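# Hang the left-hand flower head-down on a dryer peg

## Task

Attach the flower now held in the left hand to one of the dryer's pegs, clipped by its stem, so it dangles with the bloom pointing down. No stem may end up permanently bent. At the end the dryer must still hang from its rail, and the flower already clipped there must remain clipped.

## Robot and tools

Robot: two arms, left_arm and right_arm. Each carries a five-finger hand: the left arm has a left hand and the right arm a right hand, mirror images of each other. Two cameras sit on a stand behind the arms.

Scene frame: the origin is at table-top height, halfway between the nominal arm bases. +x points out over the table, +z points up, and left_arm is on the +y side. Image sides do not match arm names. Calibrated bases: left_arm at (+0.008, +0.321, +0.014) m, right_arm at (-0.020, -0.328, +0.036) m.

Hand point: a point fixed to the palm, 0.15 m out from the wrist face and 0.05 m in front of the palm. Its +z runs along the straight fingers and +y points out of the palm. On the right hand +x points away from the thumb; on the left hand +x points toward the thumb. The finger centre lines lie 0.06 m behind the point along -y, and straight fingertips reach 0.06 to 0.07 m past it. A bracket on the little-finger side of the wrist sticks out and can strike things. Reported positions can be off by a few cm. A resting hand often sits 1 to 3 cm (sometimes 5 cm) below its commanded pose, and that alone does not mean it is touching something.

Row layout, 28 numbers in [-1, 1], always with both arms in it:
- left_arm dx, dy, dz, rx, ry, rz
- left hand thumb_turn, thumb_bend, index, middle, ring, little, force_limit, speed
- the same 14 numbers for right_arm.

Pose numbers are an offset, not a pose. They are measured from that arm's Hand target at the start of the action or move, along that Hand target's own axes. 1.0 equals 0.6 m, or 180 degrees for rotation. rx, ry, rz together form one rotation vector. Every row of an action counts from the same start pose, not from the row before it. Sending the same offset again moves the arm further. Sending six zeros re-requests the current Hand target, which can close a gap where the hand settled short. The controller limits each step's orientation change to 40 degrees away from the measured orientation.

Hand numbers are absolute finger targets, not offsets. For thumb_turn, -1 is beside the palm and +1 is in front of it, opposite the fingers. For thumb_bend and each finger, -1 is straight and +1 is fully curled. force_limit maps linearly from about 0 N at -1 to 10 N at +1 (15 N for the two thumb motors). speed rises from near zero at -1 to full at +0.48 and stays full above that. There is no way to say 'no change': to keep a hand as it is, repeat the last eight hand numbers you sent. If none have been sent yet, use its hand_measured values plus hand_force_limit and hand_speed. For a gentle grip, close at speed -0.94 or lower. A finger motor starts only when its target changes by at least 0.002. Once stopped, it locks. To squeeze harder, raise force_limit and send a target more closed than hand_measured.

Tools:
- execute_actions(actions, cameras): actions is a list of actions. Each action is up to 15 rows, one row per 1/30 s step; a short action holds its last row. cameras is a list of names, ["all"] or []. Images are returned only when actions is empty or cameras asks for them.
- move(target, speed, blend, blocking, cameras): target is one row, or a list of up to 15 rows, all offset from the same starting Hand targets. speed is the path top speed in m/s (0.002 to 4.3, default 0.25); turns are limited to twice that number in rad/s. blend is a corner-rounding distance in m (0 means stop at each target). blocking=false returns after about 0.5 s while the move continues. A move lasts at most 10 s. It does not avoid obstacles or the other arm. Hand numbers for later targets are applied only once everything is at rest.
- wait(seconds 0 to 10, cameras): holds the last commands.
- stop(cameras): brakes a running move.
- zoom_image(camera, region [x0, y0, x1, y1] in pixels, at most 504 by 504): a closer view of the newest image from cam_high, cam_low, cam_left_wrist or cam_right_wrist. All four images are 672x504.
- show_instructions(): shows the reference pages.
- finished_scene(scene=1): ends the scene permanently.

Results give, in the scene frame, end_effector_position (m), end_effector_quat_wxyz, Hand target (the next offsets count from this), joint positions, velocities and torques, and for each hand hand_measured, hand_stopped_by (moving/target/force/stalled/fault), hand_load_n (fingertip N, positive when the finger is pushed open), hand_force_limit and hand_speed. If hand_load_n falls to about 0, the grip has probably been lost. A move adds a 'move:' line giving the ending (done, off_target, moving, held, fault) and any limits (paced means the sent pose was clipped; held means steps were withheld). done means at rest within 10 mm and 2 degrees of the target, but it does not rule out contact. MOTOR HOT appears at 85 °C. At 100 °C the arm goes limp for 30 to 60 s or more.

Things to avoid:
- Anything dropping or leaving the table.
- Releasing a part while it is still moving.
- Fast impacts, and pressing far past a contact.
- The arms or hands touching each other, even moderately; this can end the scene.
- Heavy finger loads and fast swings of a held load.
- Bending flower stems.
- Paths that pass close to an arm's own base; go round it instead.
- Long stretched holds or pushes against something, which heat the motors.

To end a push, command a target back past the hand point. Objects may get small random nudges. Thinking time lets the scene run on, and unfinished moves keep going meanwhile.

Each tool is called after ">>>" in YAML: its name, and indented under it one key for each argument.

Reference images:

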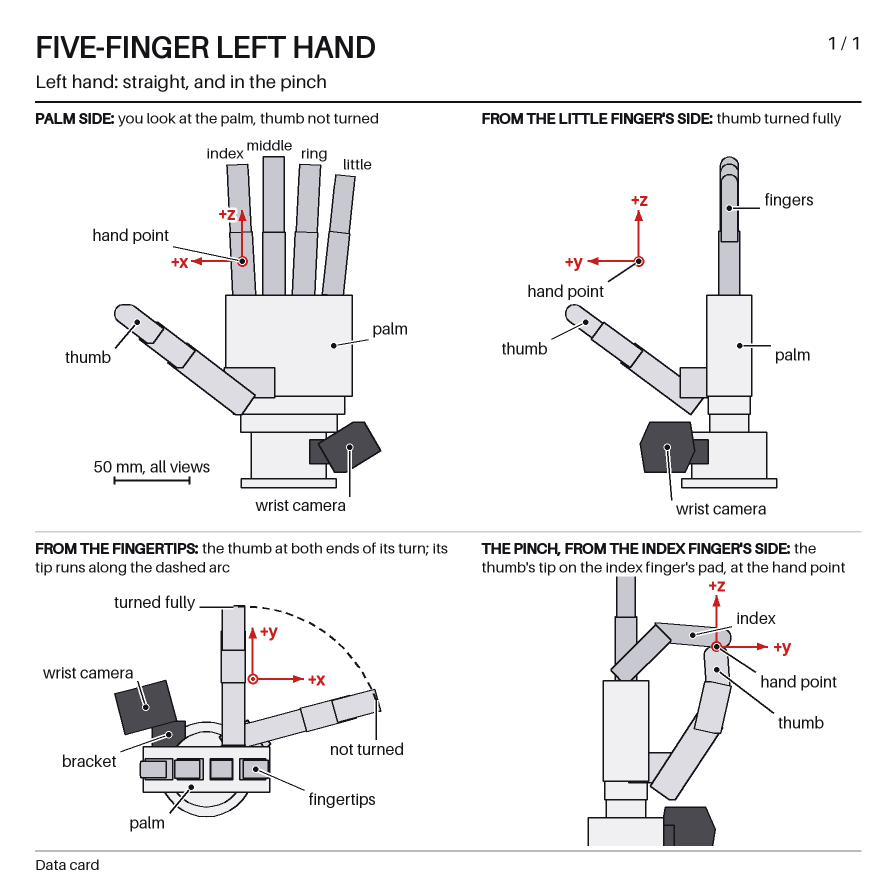

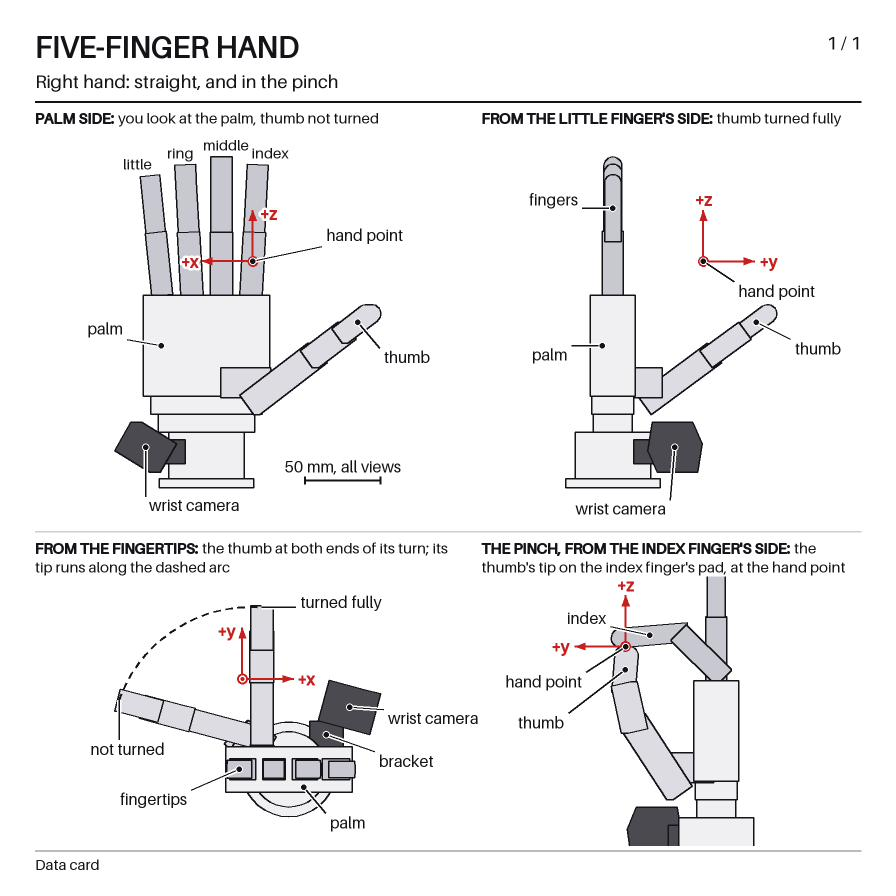

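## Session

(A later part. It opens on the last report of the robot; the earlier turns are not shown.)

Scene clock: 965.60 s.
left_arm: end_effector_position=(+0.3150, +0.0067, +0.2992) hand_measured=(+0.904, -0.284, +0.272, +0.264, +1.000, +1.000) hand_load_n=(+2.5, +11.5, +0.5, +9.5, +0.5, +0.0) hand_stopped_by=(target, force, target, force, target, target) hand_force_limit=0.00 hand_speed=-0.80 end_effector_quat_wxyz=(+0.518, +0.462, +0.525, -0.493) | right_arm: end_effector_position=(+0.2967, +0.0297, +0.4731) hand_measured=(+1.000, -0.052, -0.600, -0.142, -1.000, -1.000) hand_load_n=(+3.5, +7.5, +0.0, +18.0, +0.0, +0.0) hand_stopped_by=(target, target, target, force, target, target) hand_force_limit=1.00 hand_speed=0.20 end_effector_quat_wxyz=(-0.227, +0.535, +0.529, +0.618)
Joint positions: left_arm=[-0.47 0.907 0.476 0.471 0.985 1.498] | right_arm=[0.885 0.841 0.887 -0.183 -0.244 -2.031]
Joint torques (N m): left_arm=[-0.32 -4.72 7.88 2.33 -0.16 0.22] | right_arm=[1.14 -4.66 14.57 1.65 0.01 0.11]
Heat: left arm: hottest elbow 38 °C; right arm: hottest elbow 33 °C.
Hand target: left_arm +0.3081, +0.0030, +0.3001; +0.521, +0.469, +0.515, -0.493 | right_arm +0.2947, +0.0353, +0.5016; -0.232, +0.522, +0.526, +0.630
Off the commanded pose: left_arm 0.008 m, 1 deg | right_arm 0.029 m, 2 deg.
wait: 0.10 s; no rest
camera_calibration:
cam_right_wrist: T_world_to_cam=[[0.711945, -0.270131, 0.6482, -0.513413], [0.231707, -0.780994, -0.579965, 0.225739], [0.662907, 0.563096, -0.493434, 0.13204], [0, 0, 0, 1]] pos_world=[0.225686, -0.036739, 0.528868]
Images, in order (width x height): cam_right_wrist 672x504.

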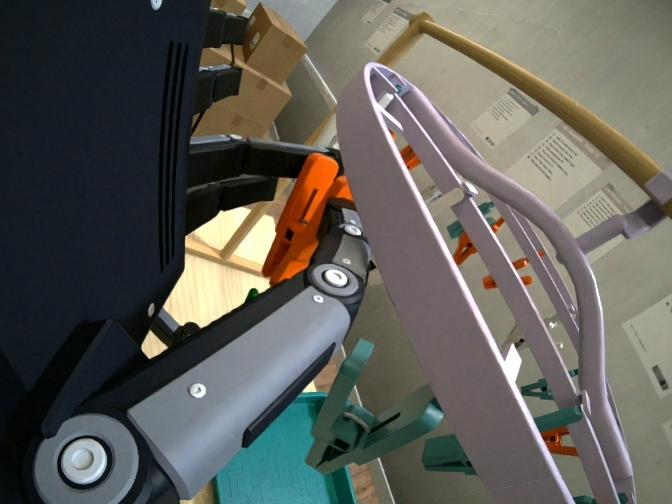

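>>> move:
  target: [0.01961,0.03477,0.00865,0,0,0,0.904,-0.284,0.272,0.264,1,1,0,-0.8,0,0,0,0,0,0,1,-0.05,-0.6,0.26,-1,-1,1,0.2]
  speed: 0.05
  cameras: ["cam_right_wrist","cam_left_wrist"]

>>> zoom_image:
  camera: "cam_right_wrist"
  region: [240, 220, 320, 300]

Scene clock: 976.23 s.
left_arm: end_effector_position=(+0.3241, -0.0014, +0.2859) hand_measured=(+0.904, -0.284, +0.272, +0.264, +1.000, +1.000) hand_load_n=(+2.5, +11.5, +0.5, +9.5, +0.0, +0.0) hand_stopped_by=(target, force, target, force, target, target) hand_force_limit=0.00 hand_speed=-0.80 end_effector_quat_wxyz=(+0.515, +0.467, +0.520, -0.497) | right_arm: end_effector_position=(+0.2967, +0.0297, +0.4731) hand_measured=(+1.000, -0.052, -0.600, -0.142, -1.000, -1.000) hand_load_n=(+3.5, +7.5, +0.0, +18.5, +0.0, +0.0) hand_stopped_by=(target, target, target, force, target, target) hand_force_limit=1.00 hand_speed=0.20 end_effector_quat_wxyz=(-0.227, +0.535, +0.529, +0.618)
Joint positions: left_arm=[-0.47 0.989 0.476 0.556 1.003 1.498] | right_arm=[0.885 0.841 0.887 -0.183 -0.244 -2.031]
Joint torques (N m): left_arm=[1.79 -3.9 8.77 2.25 0.04 0.2] | right_arm=[1.08 -4.54 14.49 1.61 -0.01 0.09]
Heat: left arm: hottest elbow 38 °C; right arm: hottest elbow 33 °C.
Hand target: left_arm +0.3291, -0.0010, +0.2881; +0.521, +0.469, +0.515, -0.493 | right_arm +0.2947, +0.0353, +0.5016; -0.232, +0.522, +0.526, +0.630
Off the commanded pose: left_arm 0.006 m, 1 deg | right_arm 0.029 m, 2 deg.
move: off_target (right_arm)
camera_calibration:
cam_left_wrist: T_world_to_cam=[[-0.958474, -0.111712, -0.26239, 0.394108], [0.190907, 0.432171, -0.881353, 0.199915], [0.211855, -0.894846, -0.392898, 0.157433], [0, 0, 0, 1]] pos_world=[0.306224, 0.0985074, 0.34146]
cam_right_wrist: T_world_to_cam=[[0.711945, -0.270131, 0.6482, -0.513413], [0.231707, -0.780994, -0.579965, 0.225739], [0.662907, 0.563096, -0.493434, 0.13204], [0, 0, 0, 1]] pos_world=[0.225686, -0.036739, 0.528868]
Images, in order (width x height): cam_left_wrist 672x504, cam_right_wrist 672x504.

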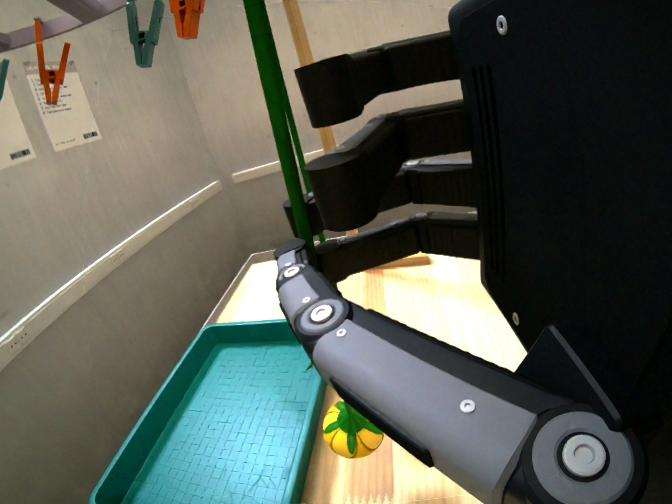

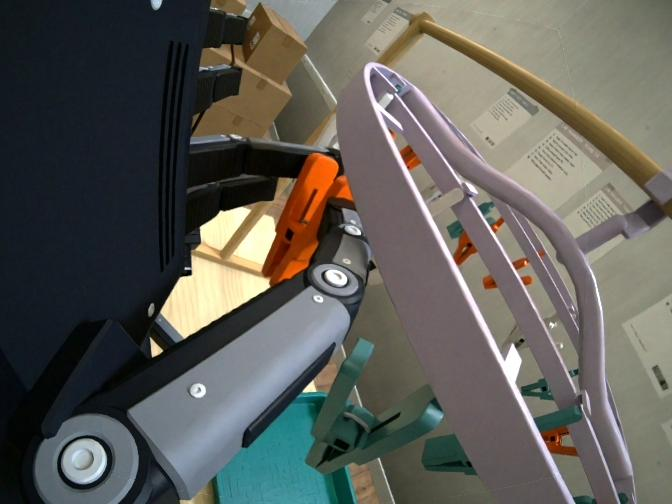

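Scaled by 6.300 from the camera's 672x504 image, which has a finer 960x720 frame.

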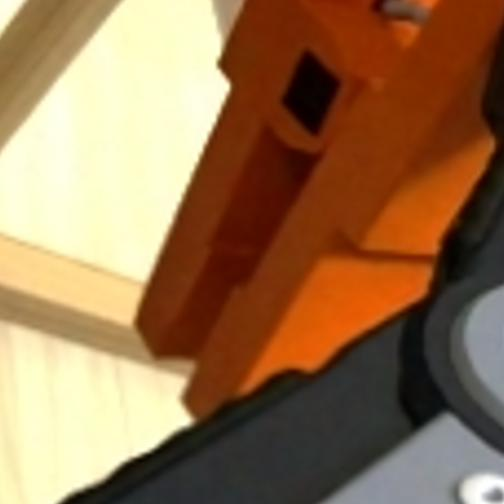

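>>> move:
  target: [-0.07186,-0.02172,-0.01425,0,0,0,0.904,-0.284,0.272,0.264,1,1,0,-0.8,0,0,0,0,0,0,1,-0.05,-0.6,0.26,-1,-1,1,0.2]
  speed: 0.04
  cameras: ["cam_right_wrist","cam_left_wrist"]

>>> zoom_image:
  camera: "cam_right_wrist"
  region: [240, 220, 320, 300]

Scene clock: 980.40 s.
left_arm: end_effector_position=(+0.3053, +0.0076, +0.3015) hand_measured=(+0.904, -0.284, +0.272, +0.264, +1.000, +1.000) hand_load_n=(+2.5, +11.5, +1.0, +9.5, +0.0, +0.0) hand_stopped_by=(target, force, target, force, target, target) hand_force_limit=0.00 hand_speed=-0.80 end_effector_quat_wxyz=(+0.502, +0.466, +0.530, -0.501) | right_arm: end_effector_position=(+0.2967, +0.0297, +0.4731) hand_measured=(+1.000, -0.052, -0.600, -0.142, -1.000, -1.000) hand_load_n=(+3.5, +7.5, +0.0, +18.5, +0.0, +0.0) hand_stopped_by=(target, target, target, force, target, target) hand_force_limit=1.00 hand_speed=0.20 end_effector_quat_wxyz=(-0.227, +0.535, +0.529, +0.618)
Joint positions: left_arm=[-0.47 0.873 0.486 0.397 1.01 1.498] | right_arm=[0.885 0.841 0.887 -0.183 -0.244 -2.031]
Joint torques (N m): left_arm=[2.43 -4.42 12.41 1.29 0.06 0.18] | right_arm=[1.44 -4.84 14.57 1.46 0.01 0.08]
Heat: left arm: hottest elbow 38 °C; right arm: hottest elbow 34 °C.
Hand target: left_arm +0.3161, +0.0079, +0.3311; +0.521, +0.469, +0.515, -0.493 | right_arm +0.2947, +0.0353, +0.5016; -0.232, +0.522, +0.526, +0.630
Off the commanded pose: left_arm 0.032 m, 3 deg | right_arm 0.029 m, 2 deg.
move: off_target (left_arm, right_arm)
camera_calibration:
cam_left_wrist: T_world_to_cam=[[-0.966524, -0.101114, -0.235813, 0.375622], [0.168025, 0.445147, -0.879552, 0.21972], [0.193906, -0.88973, -0.413255, 0.18714], [0, 0, 0, 1]] pos_world=[0.289841, 0.106676, 0.359169]
cam_right_wrist: T_world_to_cam=[[0.711945, -0.270131, 0.6482, -0.513413], [0.231707, -0.780994, -0.579965, 0.225739], [0.662907, 0.563096, -0.493434, 0.13204], [0, 0, 0, 1]] pos_world=[0.225686, -0.036739, 0.528868]
Images, in order (width x height): cam_left_wrist 672x504, cam_right_wrist 672x504.

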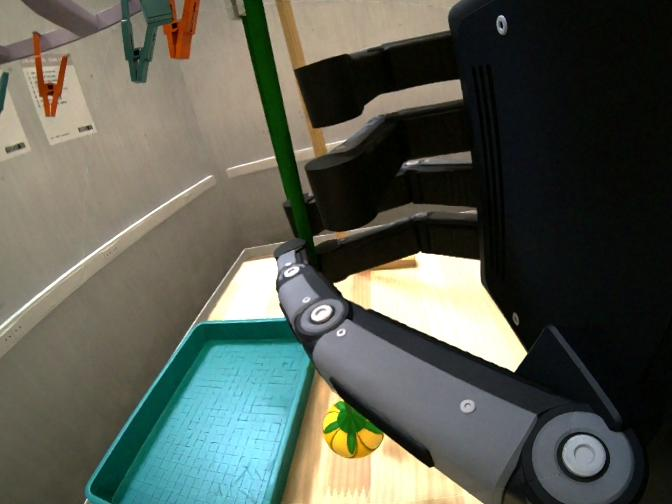

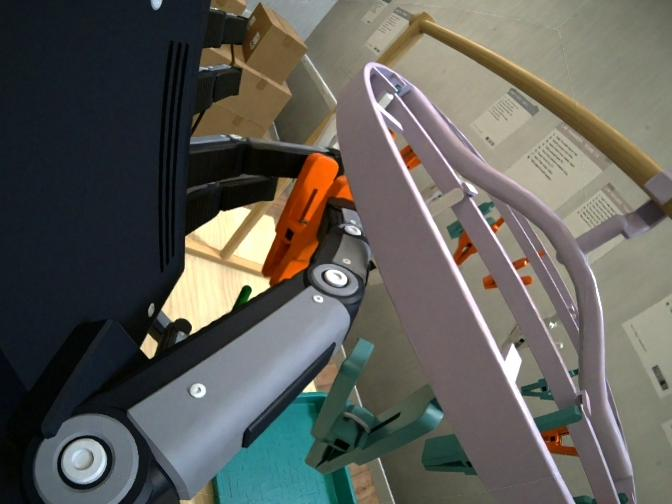

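Scaled by 6.300 from the camera's 672x504 image, which has a finer 960x720 frame.

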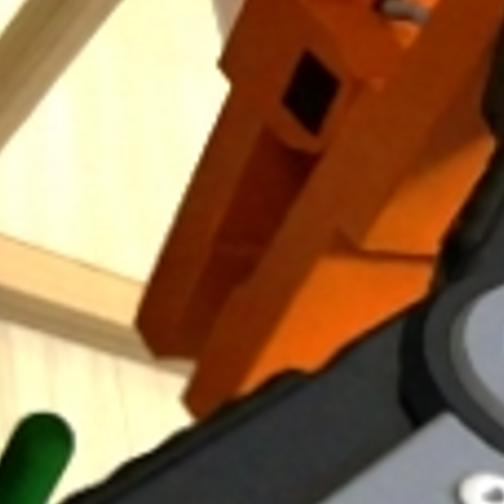

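>>> move:
  target: [-0.0003,0.01982,0.00315,0,0,0,0.904,-0.284,0.272,0.264,1,1,0,-0.8,0,0,0,0,0,0,1,-0.05,-0.6,0.26,-1,-1,1,0.2]
  speed: 0.04
  cameras: ["cam_right_wrist"]

>>> zoom_image:
  camera: "cam_right_wrist"
  region: [240, 220, 320, 300]

Scene clock: 983.50 s.
left_arm: end_effector_position=(+0.3126, +0.0079, +0.3043) hand_measured=(+0.904, -0.284, +0.272, +0.264, +1.000, +1.000) hand_load_n=(+2.5, +11.5, +0.5, +9.5, +0.0, +0.0) hand_stopped_by=(target, force, target, force, target, target) hand_force_limit=0.00 hand_speed=-0.80 end_effector_quat_wxyz=(+0.500, +0.466, +0.530, -0.502) | right_arm: end_effector_position=(+0.2967, +0.0297, +0.4731) hand_measured=(+1.000, -0.052, -0.600, -0.142, -1.000, -1.000) hand_load_n=(+3.5, +7.5, +0.0, +18.5, +0.0, +0.0) hand_stopped_by=(target, target, target, force, target, target) hand_force_limit=1.00 hand_speed=0.20 end_effector_quat_wxyz=(-0.227, +0.535, +0.529, +0.618)
Joint positions: left_arm=[-0.454 0.894 0.505 0.397 1.028 1.498] | right_arm=[0.885 0.841 0.887 -0.183 -0.244 -2.031]
Joint torques (N m): left_arm=[2.61 -3.02 12.51 2.04 0.06 0.18] | right_arm=[1.14 -4.72 14.48 1.54 0 0.09]
Heat: left arm: hottest elbow 38 °C; right arm: hottest elbow 34 °C.
Hand target: left_arm +0.3281, +0.0069, +0.3313; +0.521, +0.469, +0.515, -0.493 | right_arm +0.2947, +0.0353, +0.5016; -0.232, +0.522, +0.526, +0.630
Off the commanded pose: left_arm 0.031 m, 3 deg | right_arm 0.029 m, 2 deg.
move: off_target (left_arm, right_arm)
camera_calibration:
cam_right_wrist: T_world_to_cam=[[0.711945, -0.270131, 0.6482, -0.513413], [0.231707, -0.780994, -0.579965, 0.225739], [0.662907, 0.563096, -0.493434, 0.13204], [0, 0, 0, 1]] pos_world=[0.225686, -0.036739, 0.528868]
Images, in order (width x height): cam_right_wrist 672x504.

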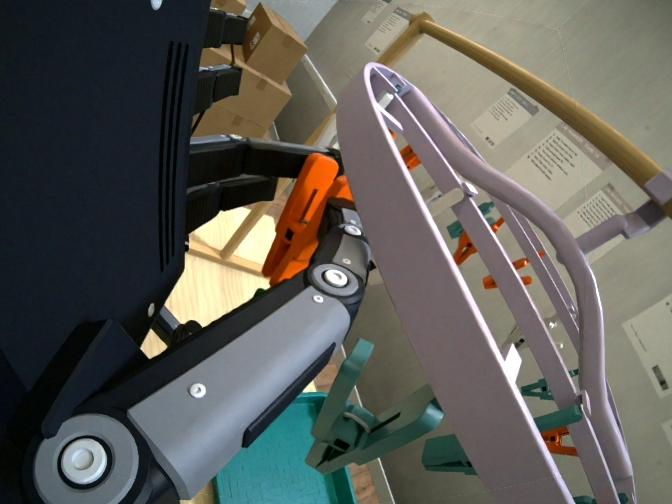

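Scaled by 6.300 from the camera's 672x504 image, which has a finer 960x720 frame.

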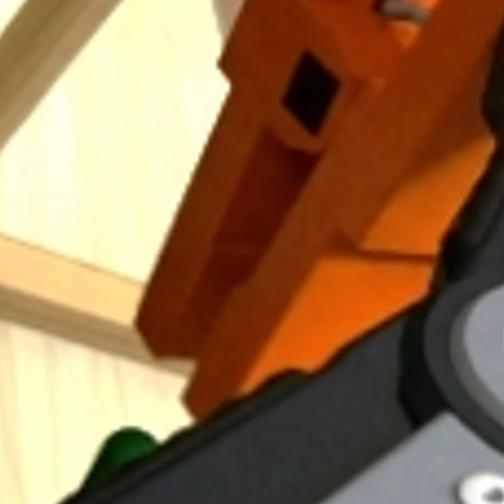

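>>> move:
  target: [0.00155,0.00988,0.00237,0,0,0,0.904,-0.284,0.272,0.264,1,1,0,-0.8,0,0,0,0,0,0,1,-0.05,-0.6,0.26,-1,-1,1,0.2]
  speed: 0.04
  cameras: ["cam_right_wrist"]

>>> zoom_image:
  camera: "cam_right_wrist"
  region: [240, 220, 320, 300]

Scene clock: 985.30 s.
left_arm: end_effector_position=(+0.3177, +0.0071, +0.3025) hand_measured=(+0.904, -0.284, +0.272, +0.264, +1.000, +1.000) hand_load_n=(+2.5, +11.5, +1.0, +9.5, +0.0, +0.0) hand_stopped_by=(target, force, target, force, target, target) hand_force_limit=0.00 hand_speed=-0.80 end_effector_quat_wxyz=(+0.498, +0.466, +0.532, -0.502) | right_arm: end_effector_position=(+0.2967, +0.0297, +0.4731) hand_measured=(+1.000, -0.052, -0.600, -0.142, -1.000, -1.000) hand_load_n=(+3.5, +8.0, +0.0, +18.5, +0.0, +0.0) hand_stopped_by=(target, target, target, force, target, target) hand_force_limit=1.00 hand_speed=0.20 end_effector_quat_wxyz=(-0.227, +0.535, +0.529, +0.618)
Joint positions: left_arm=[-0.448 0.914 0.513 0.404 1.034 1.498] | right_arm=[0.885 0.841 0.887 -0.183 -0.244 -2.031]
Joint torques (N m): left_arm=[2.61 -3.14 12.4 2.25 0.07 0.18] | right_arm=[1.38 -4.6 14.5 1.54 -0.01 0.09]
Heat: left arm: hottest elbow 38 °C; right arm: hottest elbow 34 °C.
Hand target: left_arm +0.3341, +0.0059, +0.3301; +0.521, +0.469, +0.515, -0.493 | right_arm +0.2947, +0.0353, +0.5016; -0.232, +0.522, +0.526, +0.630
Off the commanded pose: left_arm 0.032 m, 3 deg | right_arm 0.029 m, 2 deg.
move: off_target (left_arm, right_arm)
camera_calibration:
cam_right_wrist: T_world_to_cam=[[0.711945, -0.270131, 0.6482, -0.513413], [0.231707, -0.780994, -0.579965, 0.225739], [0.662907, 0.563096, -0.493434, 0.13204], [0, 0, 0, 1]] pos_world=[0.225686, -0.036739, 0.528868]
Images, in order (width x height): cam_right_wrist 672x504.

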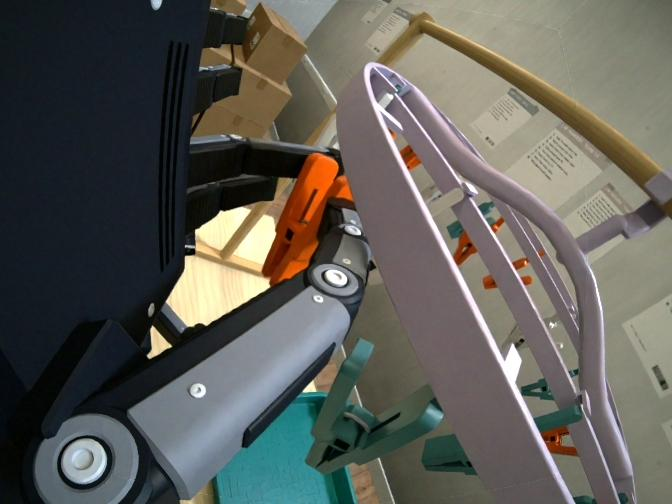

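Scaled by 6.300 from the camera's 672x504 image, which has a finer 960x720 frame.

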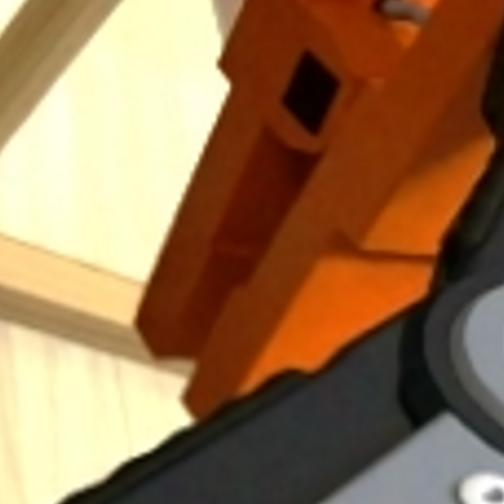

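>>> move:
  target: [-0.0201,0.0028,-0.00366,0,0,0,0.904,-0.284,0.272,0.264,1,1,0,-0.8,0,0,0,0,0,0,1,-0.05,-0.6,0.26,-1,-1,1,0.2]
  speed: 0.03
  cameras: ["cam_right_wrist","cam_left_wrist"]

>>> zoom_image:
  camera: "cam_right_wrist"
  region: [240, 220, 320, 300]

>>> zoom_image:
  camera: "cam_left_wrist"
  region: [180, 0, 380, 200]

Scene clock: 987.47 s.
left_arm: end_effector_position=(+0.3225, +0.0076, +0.3147) hand_measured=(+0.904, -0.284, +0.272, +0.264, +1.000, +1.000) hand_load_n=(+2.5, +11.5, +1.0, +9.0, +0.0, +0.0) hand_stopped_by=(target, force, target, force, target, target) hand_force_limit=0.00 hand_speed=-0.80 end_effector_quat_wxyz=(+0.504, +0.468, +0.526, -0.501) | right_arm: end_effector_position=(+0.2968, +0.0297, +0.4736) hand_measured=(+1.000, -0.052, -0.600, -0.142, -1.000, -1.000) hand_load_n=(+3.5, +7.5, +0.5, +18.5, +0.0, +0.0) hand_stopped_by=(target, target, target, force, target, target) hand_force_limit=1.00 hand_speed=0.20 end_effector_quat_wxyz=(-0.227, +0.535, +0.529, +0.619)
Joint positions: left_arm=[-0.438 0.915 0.538 0.396 1.045 1.498] | right_arm=[0.885 0.841 0.888 -0.183 -0.244 -2.031]
Joint torques (N m): left_arm=[2.67 -4.37 12.67 1.46 0.05 0.15] | right_arm=[1.08 -4.66 14.41 1.61 0 0.1]
Heat: left arm: hottest elbow 39 °C; right arm: hottest elbow 34 °C.
Hand target: left_arm +0.3358, +0.0085, +0.3421; +0.521, +0.469, +0.515, -0.493 | right_arm +0.2947, +0.0353, +0.5017; -0.232, +0.522, +0.526, +0.630
Off the commanded pose: left_arm 0.030 m, 3 deg | right_arm 0.029 m, 2 deg.
move: off_target (left_arm, right_arm)
camera_calibration:
cam_left_wrist: T_world_to_cam=[[-0.964886, -0.0986591, -0.243435, 0.397139], [0.176857, 0.441204, -0.879807, 0.225733], [0.194206, -0.891967, -0.408264, 0.187659], [0, 0, 0, 1]] pos_world=[0.306827, 0.106973, 0.371893]
cam_right_wrist: T_world_to_cam=[[0.71166, -0.270431, 0.648388, -0.513648], [0.232021, -0.780676, -0.580268, 0.226097], [0.663103, 0.563393, -0.492831, 0.131951], [0, 0, 0, 1]] pos_world=[0.225587, -0.0367383, 0.52927]
Images, in order (width x height): cam_left_wrist 672x504, cam_right_wrist 672x504.

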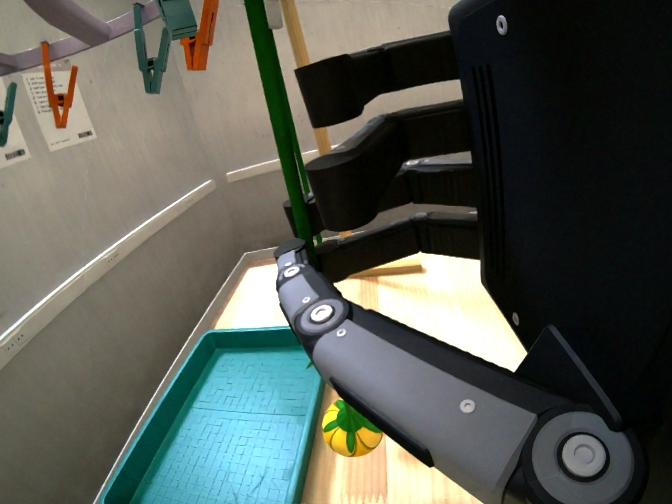

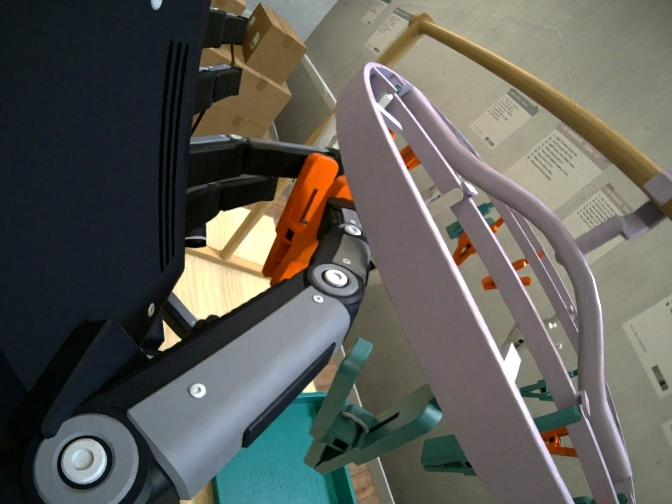

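Scaled by 6.300 from the camera's 672x504 image, which has a finer 960x720 frame.

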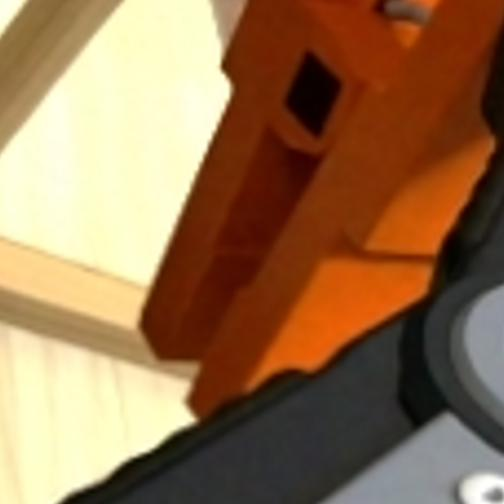

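Scaled by 2.520 from the camera's 672x504 image, which has a finer 960x720 frame.

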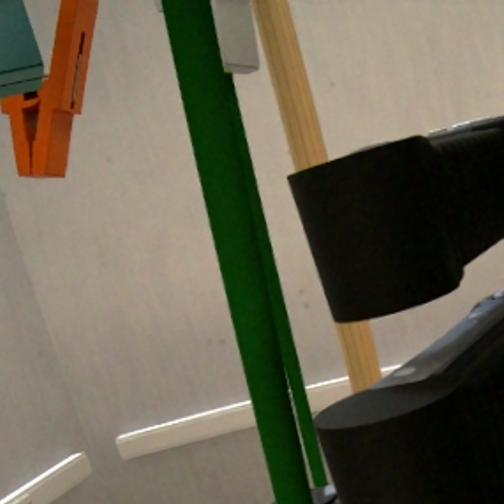

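>>> zoom_image:
  camera: "cam_right_wrist"
  region: [255, 240, 305, 290]

Scaled by 10.080 from the camera's 672x504 image, which has a finer 960x720 frame.

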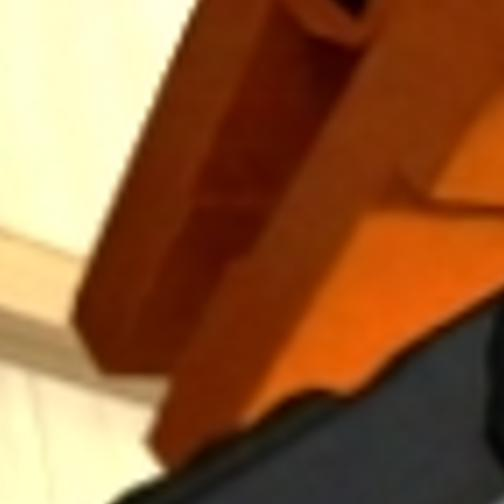

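>>> move:
  target: [0.00528,-0.01972,-0.0033,0,0,0,0.904,-0.284,0.272,0.264,1,1,0,-0.8,0,0,0,0,0,0,1,-0.05,-0.6,0.26,-1,-1,1,0.2]
  speed: 0.03
  cameras: ["cam_right_wrist","cam_left_wrist"]

>>> zoom_image:
  camera: "cam_right_wrist"
  region: [240, 220, 320, 300]

>>> zoom_image:
  camera: "cam_left_wrist"
  region: [180, 0, 380, 200]

Scene clock: 993.27 s.
left_arm: end_effector_position=(+0.3215, +0.0099, +0.3184) hand_measured=(+0.904, -0.284, +0.272, +0.264, +1.000, +1.000) hand_load_n=(+2.5, +12.0, +0.5, +9.5, +0.0, +0.0) hand_stopped_by=(target, force, target, force, target, target) hand_force_limit=0.00 hand_speed=-0.80 end_effector_quat_wxyz=(+0.508, +0.465, +0.528, -0.498) | right_arm: end_effector_position=(+0.2966, +0.0300, +0.4766) hand_measured=(+1.000, -0.052, -0.600, -0.142, -1.000, -1.000) hand_load_n=(+2.5, +6.5, +0.0, +18.0, +0.0, -0.5) hand_stopped_by=(target, target, target, force, target, target) hand_force_limit=1.00 hand_speed=0.20 end_effector_quat_wxyz=(-0.228, +0.533, +0.528, +0.620)
Joint positions: left_arm=[-0.438 0.897 0.538 0.381 1.034 1.498] | right_arm=[0.885 0.841 0.892 -0.183 -0.245 -2.031]
Joint torques (N m): left_arm=[1.26 -5.54 10.86 1.44 -0.09 0.16] | right_arm=[1.08 -4.78 14.05 1.57 0.06 0.09]
Heat: left arm: hottest elbow 39 °C; right arm: hottest elbow 34 °C.
Hand target: left_arm +0.3238, +0.0095, +0.3389; +0.521, +0.469, +0.515, -0.493 | right_arm +0.2948, +0.0352, +0.5016; -0.232, +0.522, +0.526, +0.630
Off the commanded pose: left_arm 0.021 m, 2 deg | right_arm 0.026 m, 2 deg.
move: off_target (left_arm, right_arm)
camera_calibration:
cam_left_wrist: T_world_to_cam=[[-0.963114, -0.110037, -0.245569, 0.39761], [0.17387, 0.442033, -0.879986, 0.229109], [0.20538, -0.890224, -0.406596, 0.18728], [0, 0, 0, 1]] pos_world=[0.304645, 0.109199, 0.375401]
cam_right_wrist: T_world_to_cam=[[0.710153, -0.272057, 0.64936, -0.515534], [0.234501, -0.778258, -0.582515, 0.228288], [0.663846, 0.56595, -0.488885, 0.131184], [0, 0, 0, 1]] pos_world=[0.225488, -0.0368312, 0.531882]
Images, in order (width x height): cam_left_wrist 672x504, cam_right_wrist 672x504.

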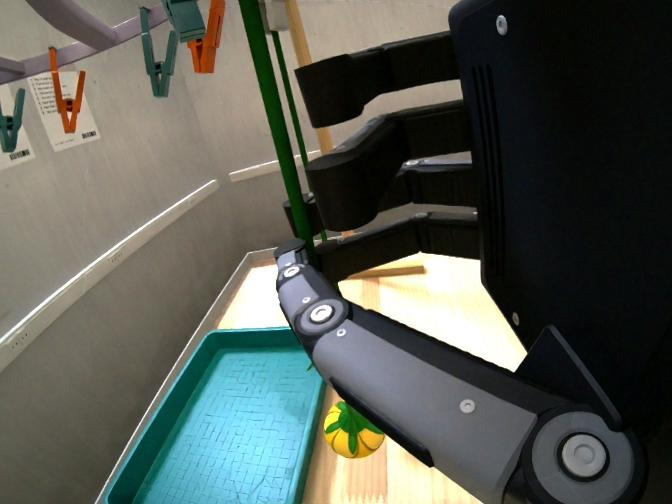

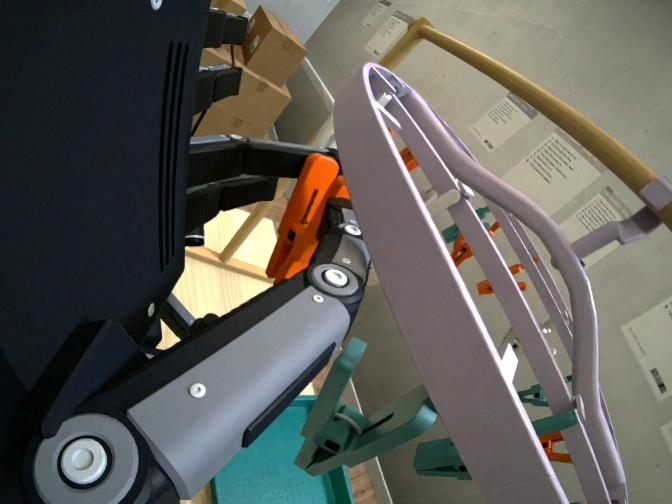

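Scaled by 6.300 from the camera's 672x504 image, which has a finer 960x720 frame.

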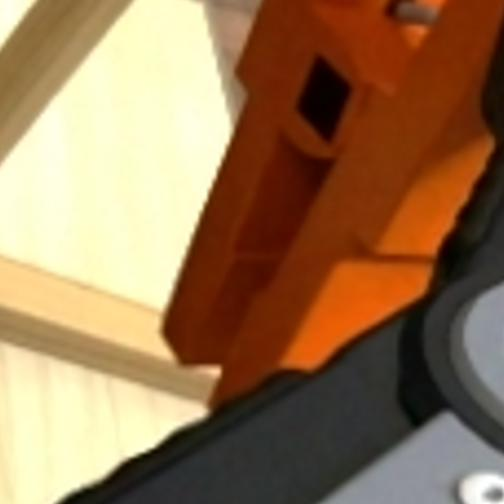

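Scaled by 2.520 from the camera's 672x504 image, which has a finer 960x720 frame.

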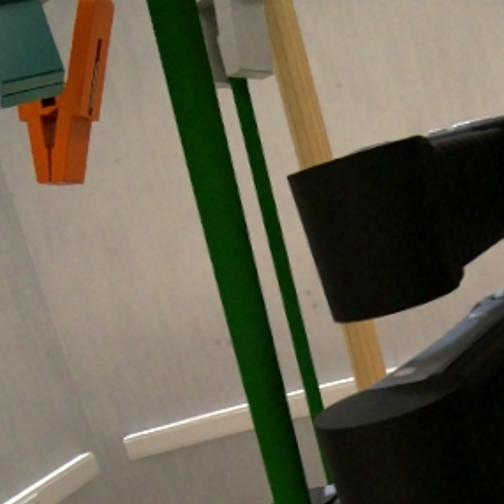

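>>> execute_actions:
  actions:
    - [[0.02,0,0,0,0,0,0.904,-0.284,0.272,0.264,1,1,0,-0.8,0,0,0,0,0,0,1,-0.05,-0.6,-0.2,-1,-1,1,-0.6]]
    - [[0.01,0,0,0,0,0,0.904,-0.284,0.272,0.264,1,1,0,-0.8,0,0,0,0,0,0,1,-0.05,-0.6,0.265,-1,-1,1,0.42]]
  cameras: ["cam_right_wrist","cam_left_wrist"]

>>> zoom_image:
  camera: "cam_right_wrist"
  region: [255, 240, 305, 290]

>>> zoom_image:
  camera: "cam_left_wrist"
  region: [180, 0, 380, 200]

Scene clock: 1000.90 s.
left_arm: end_effector_position=(+0.3229, +0.0098, +0.3217) hand_measured=(+0.904, -0.284, +0.272, +0.264, +1.000, +1.000) hand_load_n=(+3.0, +12.0, +0.5, +9.5, +0.0, +0.0) hand_stopped_by=(target, force, target, force, target, target) hand_force_limit=0.00 hand_speed=-0.80 end_effector_quat_wxyz=(+0.516, +0.466, +0.521, -0.495) | right_arm: end_effector_position=(+0.2962, +0.0305, +0.4797) hand_measured=(+1.000, -0.050, -0.600, -0.202, -1.000, -1.000) hand_load_n=(+1.5, +4.5, -0.5, +9.5, +0.0, +0.0) hand_stopped_by=(target, target, target, force, target, target) hand_force_limit=1.00 hand_speed=0.42 end_effector_quat_wxyz=(-0.229, +0.531, +0.528, +0.622)
Joint positions: left_arm=[-0.438 0.9 0.535 0.41 1.031 1.498] | right_arm=[0.886 0.841 0.897 -0.183 -0.246 -2.032]
Joint torques (N m): left_arm=[1.03 -3.55 8.38 2.63 -0.12 0.18] | right_arm=[1.44 -4.72 13.75 1.63 0.1 0.11]
Heat: left arm: hottest elbow 39 °C; right arm: hottest elbow 34 °C.
Hand target: left_arm +0.3234, +0.0089, +0.3211; +0.521, +0.469, +0.515, -0.493 | right_arm +0.2946, +0.0353, +0.5016; -0.232, +0.522, +0.526, +0.630
Off the commanded pose: left_arm 0.001 m, 1 deg | right_arm 0.022 m, 1 deg.
camera_calibration:
cam_left_wrist: T_world_to_cam=[[-0.957759, -0.115581, -0.263323, 0.403815], [0.18987, 0.433555, -0.880897, 0.227183], [0.21598, -0.893684, -0.393295, 0.180532], [0, 0, 0, 1]] pos_world=[0.30463, 0.109516, 0.377461]
cam_right_wrist: T_world_to_cam=[[0.708601, -0.272886, 0.650706, -0.517085], [0.237879, -0.775818, -0.584397, 0.230391], [0.664303, 0.568893, -0.484832, 0.130531], [0, 0, 0, 1]] pos_world=[0.22489, -0.0366219, 0.534395]
Images, in order (width x height): cam_left_wrist 672x504, cam_right_wrist 672x504.

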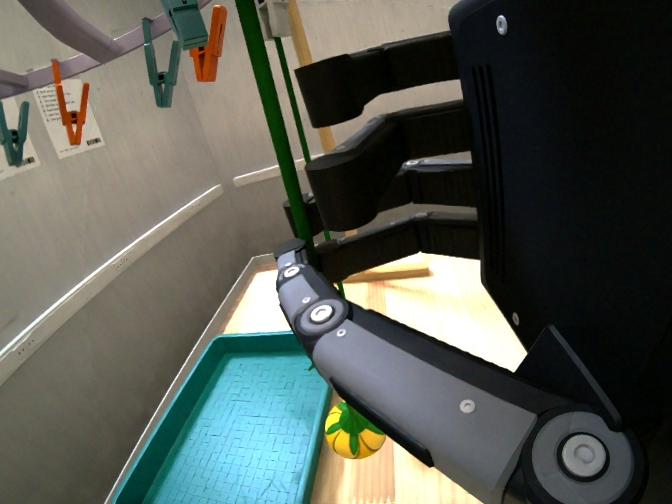

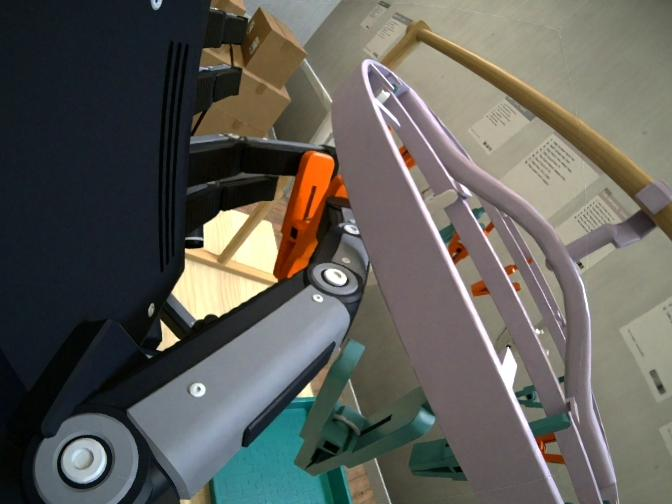

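Scaled by 10.080 from the camera's 672x504 image, which has a finer 960x720 frame.

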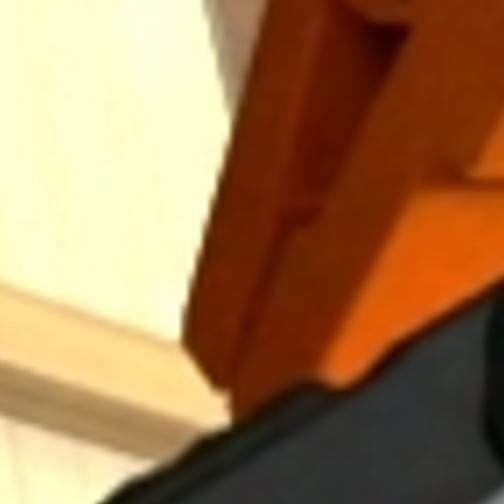

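Scaled by 2.520 from the camera's 672x504 image, which has a finer 960x720 frame.

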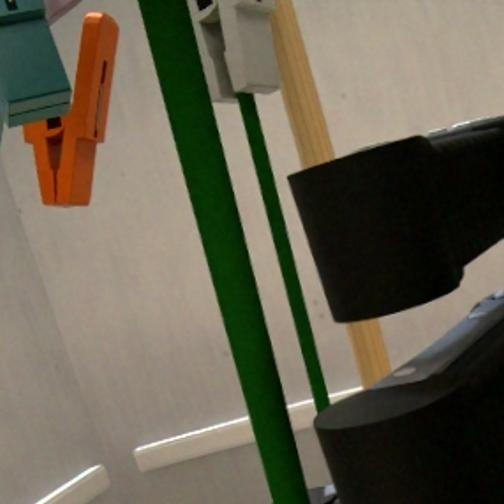

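>>> move:
  target: [0.0383,0.0007,-0.0011,0,0,0,0.904,-0.284,0.272,0.264,1,1,0,-0.8,0,0,0,0,0,0,1,-0.05,-0.6,0.265,-1,-1,1,0.42]
  speed: 0.05
  cameras: ["cam_right_wrist","cam_left_wrist"]

Scene clock: 1004.10 s.
left_arm: end_effector_position=(+0.3233, +0.0097, +0.3048) hand_measured=(+0.904, -0.284, +0.272, +0.264, +1.000, +1.000) hand_load_n=(+2.5, +11.5, +1.0, +9.5, +0.0, +0.0) hand_stopped_by=(target, force, target, force, target, target) hand_force_limit=0.00 hand_speed=-0.80 end_effector_quat_wxyz=(+0.522, +0.468, +0.515, -0.493) | right_arm: end_effector_position=(+0.2962, +0.0305, +0.4797) hand_measured=(+1.000, -0.050, -0.600, -0.202, -1.000, -1.000) hand_load_n=(+2.0, +4.5, +0.0, +10.0, +0.0, +0.0) hand_stopped_by=(target, target, target, force, target, target) hand_force_limit=1.00 hand_speed=0.42 end_effector_quat_wxyz=(-0.229, +0.531, +0.528, +0.622)
Joint positions: left_arm=[-0.438 0.933 0.492 0.503 1.03 1.498] | right_arm=[0.886 0.841 0.897 -0.183 -0.246 -2.032]
Joint torques (N m): left_arm=[1.03 -3.37 7.83 2.13 -0.12 0.18] | right_arm=[0.79 -4.66 13.71 1.47 0.1 0.08]
Heat: left arm: hottest elbow 39 °C; right arm: hottest elbow 35 °C.
Hand target: left_arm +0.3235, +0.0090, +0.2980; +0.521, +0.469, +0.515, -0.493 | right_arm +0.2946, +0.0353, +0.5016; -0.232, +0.522, +0.526, +0.630
Off the commanded pose: left_arm 0.007 m, 0 deg | right_arm 0.022 m, 1 deg.
move: off_target (right_arm)
camera_calibration:
cam_left_wrist: T_world_to_cam=[[-0.953641, -0.118327, -0.276709, 0.402463], [0.2027, 0.427073, -0.881204, 0.208163], [0.222445, -0.896441, -0.38329, 0.16856], [0, 0, 0, 1]] pos_world=[0.304115, 0.109825, 0.359406]
cam_right_wrist: T_world_to_cam=[[0.708601, -0.272886, 0.650706, -0.517085], [0.237879, -0.775818, -0.584397, 0.230391], [0.664303, 0.568893, -0.484832, 0.130531], [0, 0, 0, 1]] pos_world=[0.22489, -0.0366219, 0.534395]
Images, in order (width x height): cam_left_wrist 672x504, cam_right_wrist 672x504.

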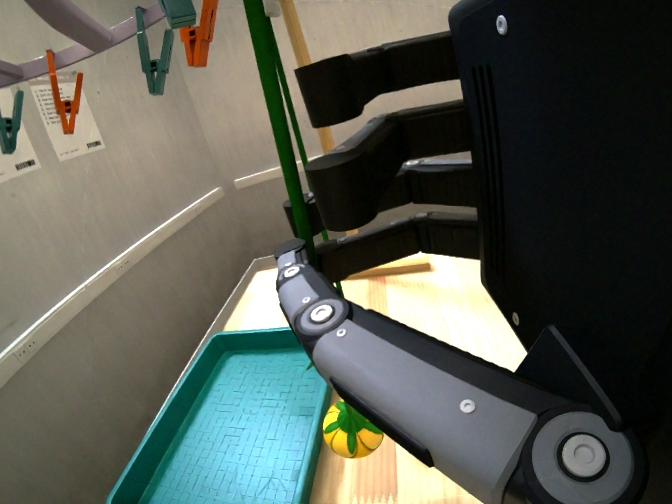

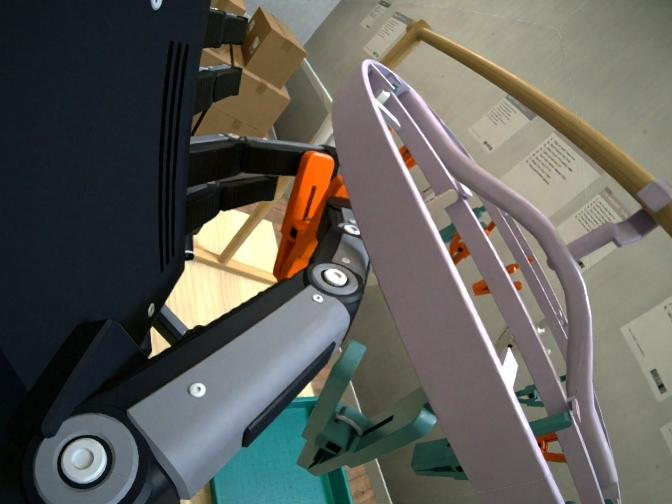

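>>> move:
  target: [0,0,0,0,0,0,0.904,-0.284,0.272,0.264,1,1,0,-0.8,-0.0475,-0.0222,0.0052,0,0,0,1,-0.05,-0.6,0.265,-1,-1,1,0.42]
  speed: 0.05
  cameras: ["cam_right_wrist","cam_left_wrist"]

Scene clock: 1005.77 s.
left_arm: end_effector_position=(+0.3233, +0.0097, +0.3048) hand_measured=(+0.904, -0.284, +0.272, +0.264, +1.000, +1.000) hand_load_n=(+2.5, +11.5, +1.0, +9.5, +0.0, +0.0) hand_stopped_by=(target, force, target, force, target, target) hand_force_limit=0.00 hand_speed=-0.80 end_effector_quat_wxyz=(+0.522, +0.468, +0.515, -0.493) | right_arm: end_effector_position=(+0.2973, +0.0311, +0.4744) hand_measured=(+1.000, -0.050, -0.600, -0.202, -1.000, -1.000) hand_load_n=(+2.0, +5.0, +0.0, +9.5, +0.0, +0.0) hand_stopped_by=(target, target, target, force, target, target) hand_force_limit=1.00 hand_speed=0.42 end_effector_quat_wxyz=(-0.229, +0.525, +0.524, +0.630)
Joint positions: left_arm=[-0.438 0.933 0.492 0.503 1.03 1.498] | right_arm=[0.886 0.841 0.866 -0.13 -0.244 -2.032]
Joint torques (N m): left_arm=[1.03 -3.31 7.83 2.3 -0.11 0.18] | right_arm=[1.38 -4.66 9.09 2.59 0.04 0.09]
Heat: left arm: hottest elbow 39 °C; right arm: hottest elbow 35 °C.
Hand target: left_arm +0.3235, +0.0090, +0.2979; +0.521, +0.469, +0.515, -0.493 | right_arm +0.2946, +0.0353, +0.4699; -0.232, +0.522, +0.526, +0.630
Off the commanded pose: left_arm 0.007 m, 0 deg | right_arm 0.007 m, 1 deg.
move: done
camera_calibration:
cam_left_wrist: T_world_to_cam=[[-0.953641, -0.118327, -0.276709, 0.402463], [0.2027, 0.427073, -0.881204, 0.208163], [0.222445, -0.896441, -0.38329, 0.16856], [0, 0, 0, 1]] pos_world=[0.304115, 0.109825, 0.359406]
cam_right_wrist: T_world_to_cam=[[0.698406, -0.285986, 0.65608, -0.513376], [0.244709, -0.766026, -0.594409, 0.229961], [0.672567, 0.575687, -0.465014, 0.114732], [0, 0, 0, 1]] pos_world=[0.225106, -0.0367118, 0.526858]
Images, in order (width x height): cam_left_wrist 672x504, cam_right_wrist 672x504.

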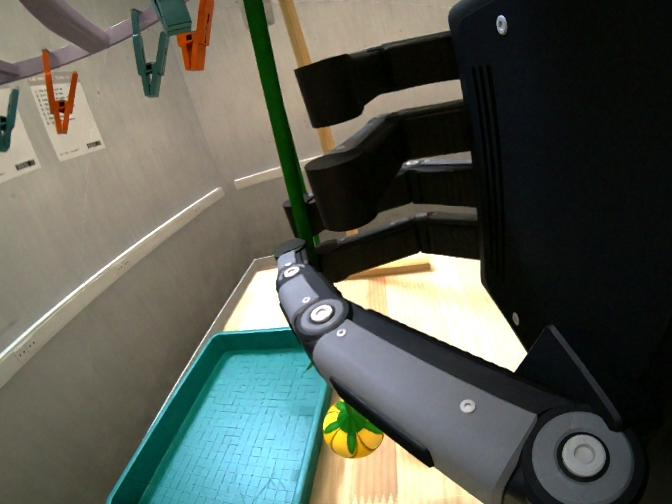

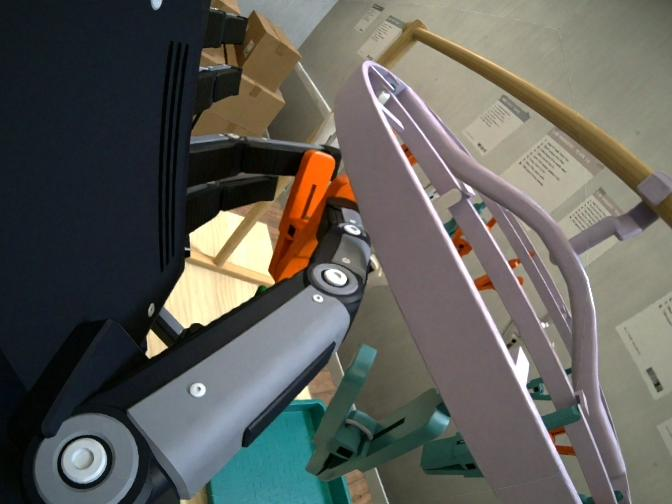

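>>> execute_actions:
  actions:
    - [[0,0,0,0,0,0,0.904,-0.284,0.272,0.264,1,1,0,-0.8,0,0,0,0,0,0,1,-0.05,-0.6,-0.25,-1,-1,1,-0.6]]
    - [[0,0,0,0,0,0,0.904,-0.284,0.272,0.264,1,1,0,-0.8,0,0,0,0,0,0,1,-0.05,-0.6,0.27,-1,-1,1,0.42]]
  cameras: ["cam_right_wrist"]

>>> zoom_image:
  camera: "cam_right_wrist"
  region: [255, 240, 305, 290]

>>> zoom_image:
  camera: "cam_right_wrist"
  region: [240, 140, 400, 300]

Scene clock: 1007.80 s.
left_arm: end_effector_position=(+0.3233, +0.0097, +0.3048) hand_measured=(+0.904, -0.284, +0.272, +0.264, +1.000, +1.000) hand_load_n=(+2.5, +11.5, +1.0, +9.5, +0.0, +0.0) hand_stopped_by=(target, force, target, force, target, target) hand_force_limit=0.00 hand_speed=-0.80 end_effector_quat_wxyz=(+0.522, +0.468, +0.515, -0.493) | right_arm: end_effector_position=(+0.2973, +0.0311, +0.4744) hand_measured=(+1.000, -0.052, -0.600, -0.144, -1.000, -1.000) hand_load_n=(+2.0, +8.5, +0.0, +17.0, +0.0, +0.0) hand_stopped_by=(target, target, target, force, target, target) hand_force_limit=1.00 hand_speed=0.42 end_effector_quat_wxyz=(-0.229, +0.525, +0.524, +0.630)
Joint positions: left_arm=[-0.438 0.933 0.492 0.503 1.03 1.498] | right_arm=[0.886 0.841 0.866 -0.13 -0.243 -2.032]
Joint torques (N m): left_arm=[0.97 -3.37 7.83 2.3 -0.11 0.18] | right_arm=[0.97 -5.13 9.11 2.56 0 0.1]
Heat: left arm: hottest elbow 39 °C; right arm: hottest elbow 35 °C.
Hand target: left_arm +0.3235, +0.0090, +0.2979; +0.521, +0.469, +0.515, -0.493 | right_arm +0.2946, +0.0353, +0.4698; -0.232, +0.522, +0.526, +0.630
Off the commanded pose: left_arm 0.007 m, 0 deg | right_arm 0.007 m, 1 deg.
camera_calibration:
cam_right_wrist: T_world_to_cam=[[0.698272, -0.286274, 0.656097, -0.513395], [0.244491, -0.766056, -0.59446, 0.229959], [0.672786, 0.575504, -0.464924, 0.114686], [0, 0, 0, 1]] pos_world=[0.225107, -0.0368127, 0.526858]
Images, in order (width x height): cam_right_wrist 672x504.

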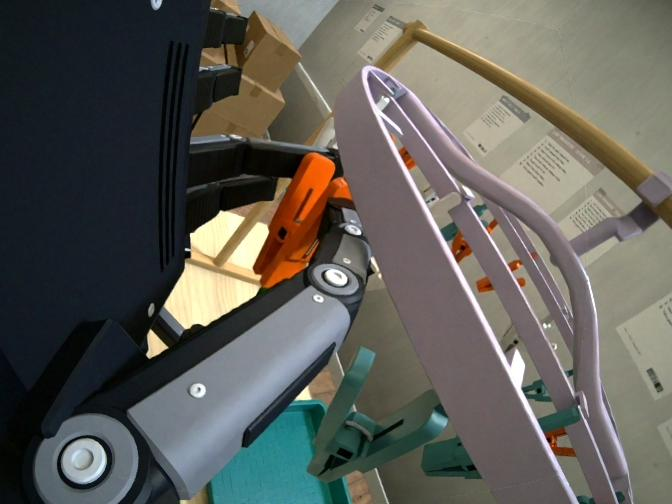

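Scaled by 10.080 from the camera's 672x504 image, which has a finer 960x720 frame.

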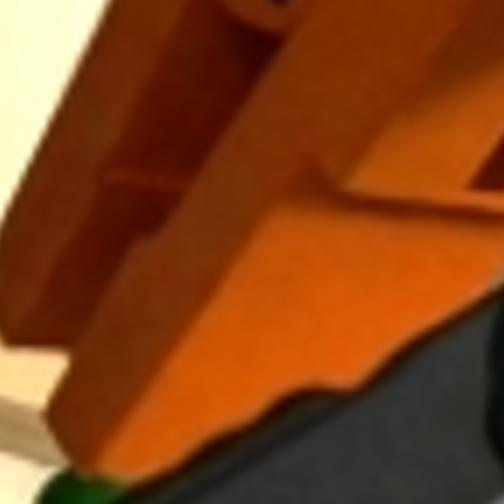

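Scaled by 3.150 from the camera's 672x504 image, which has a finer 960x720 frame.

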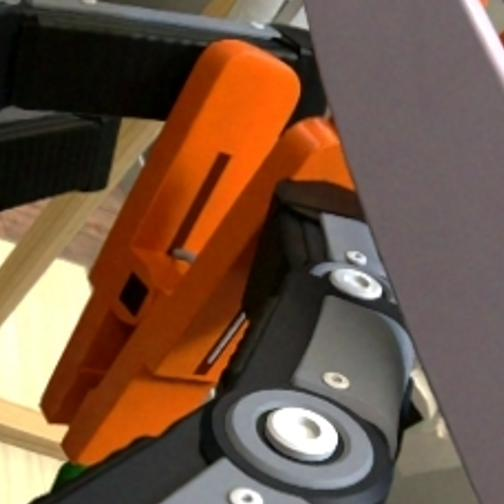

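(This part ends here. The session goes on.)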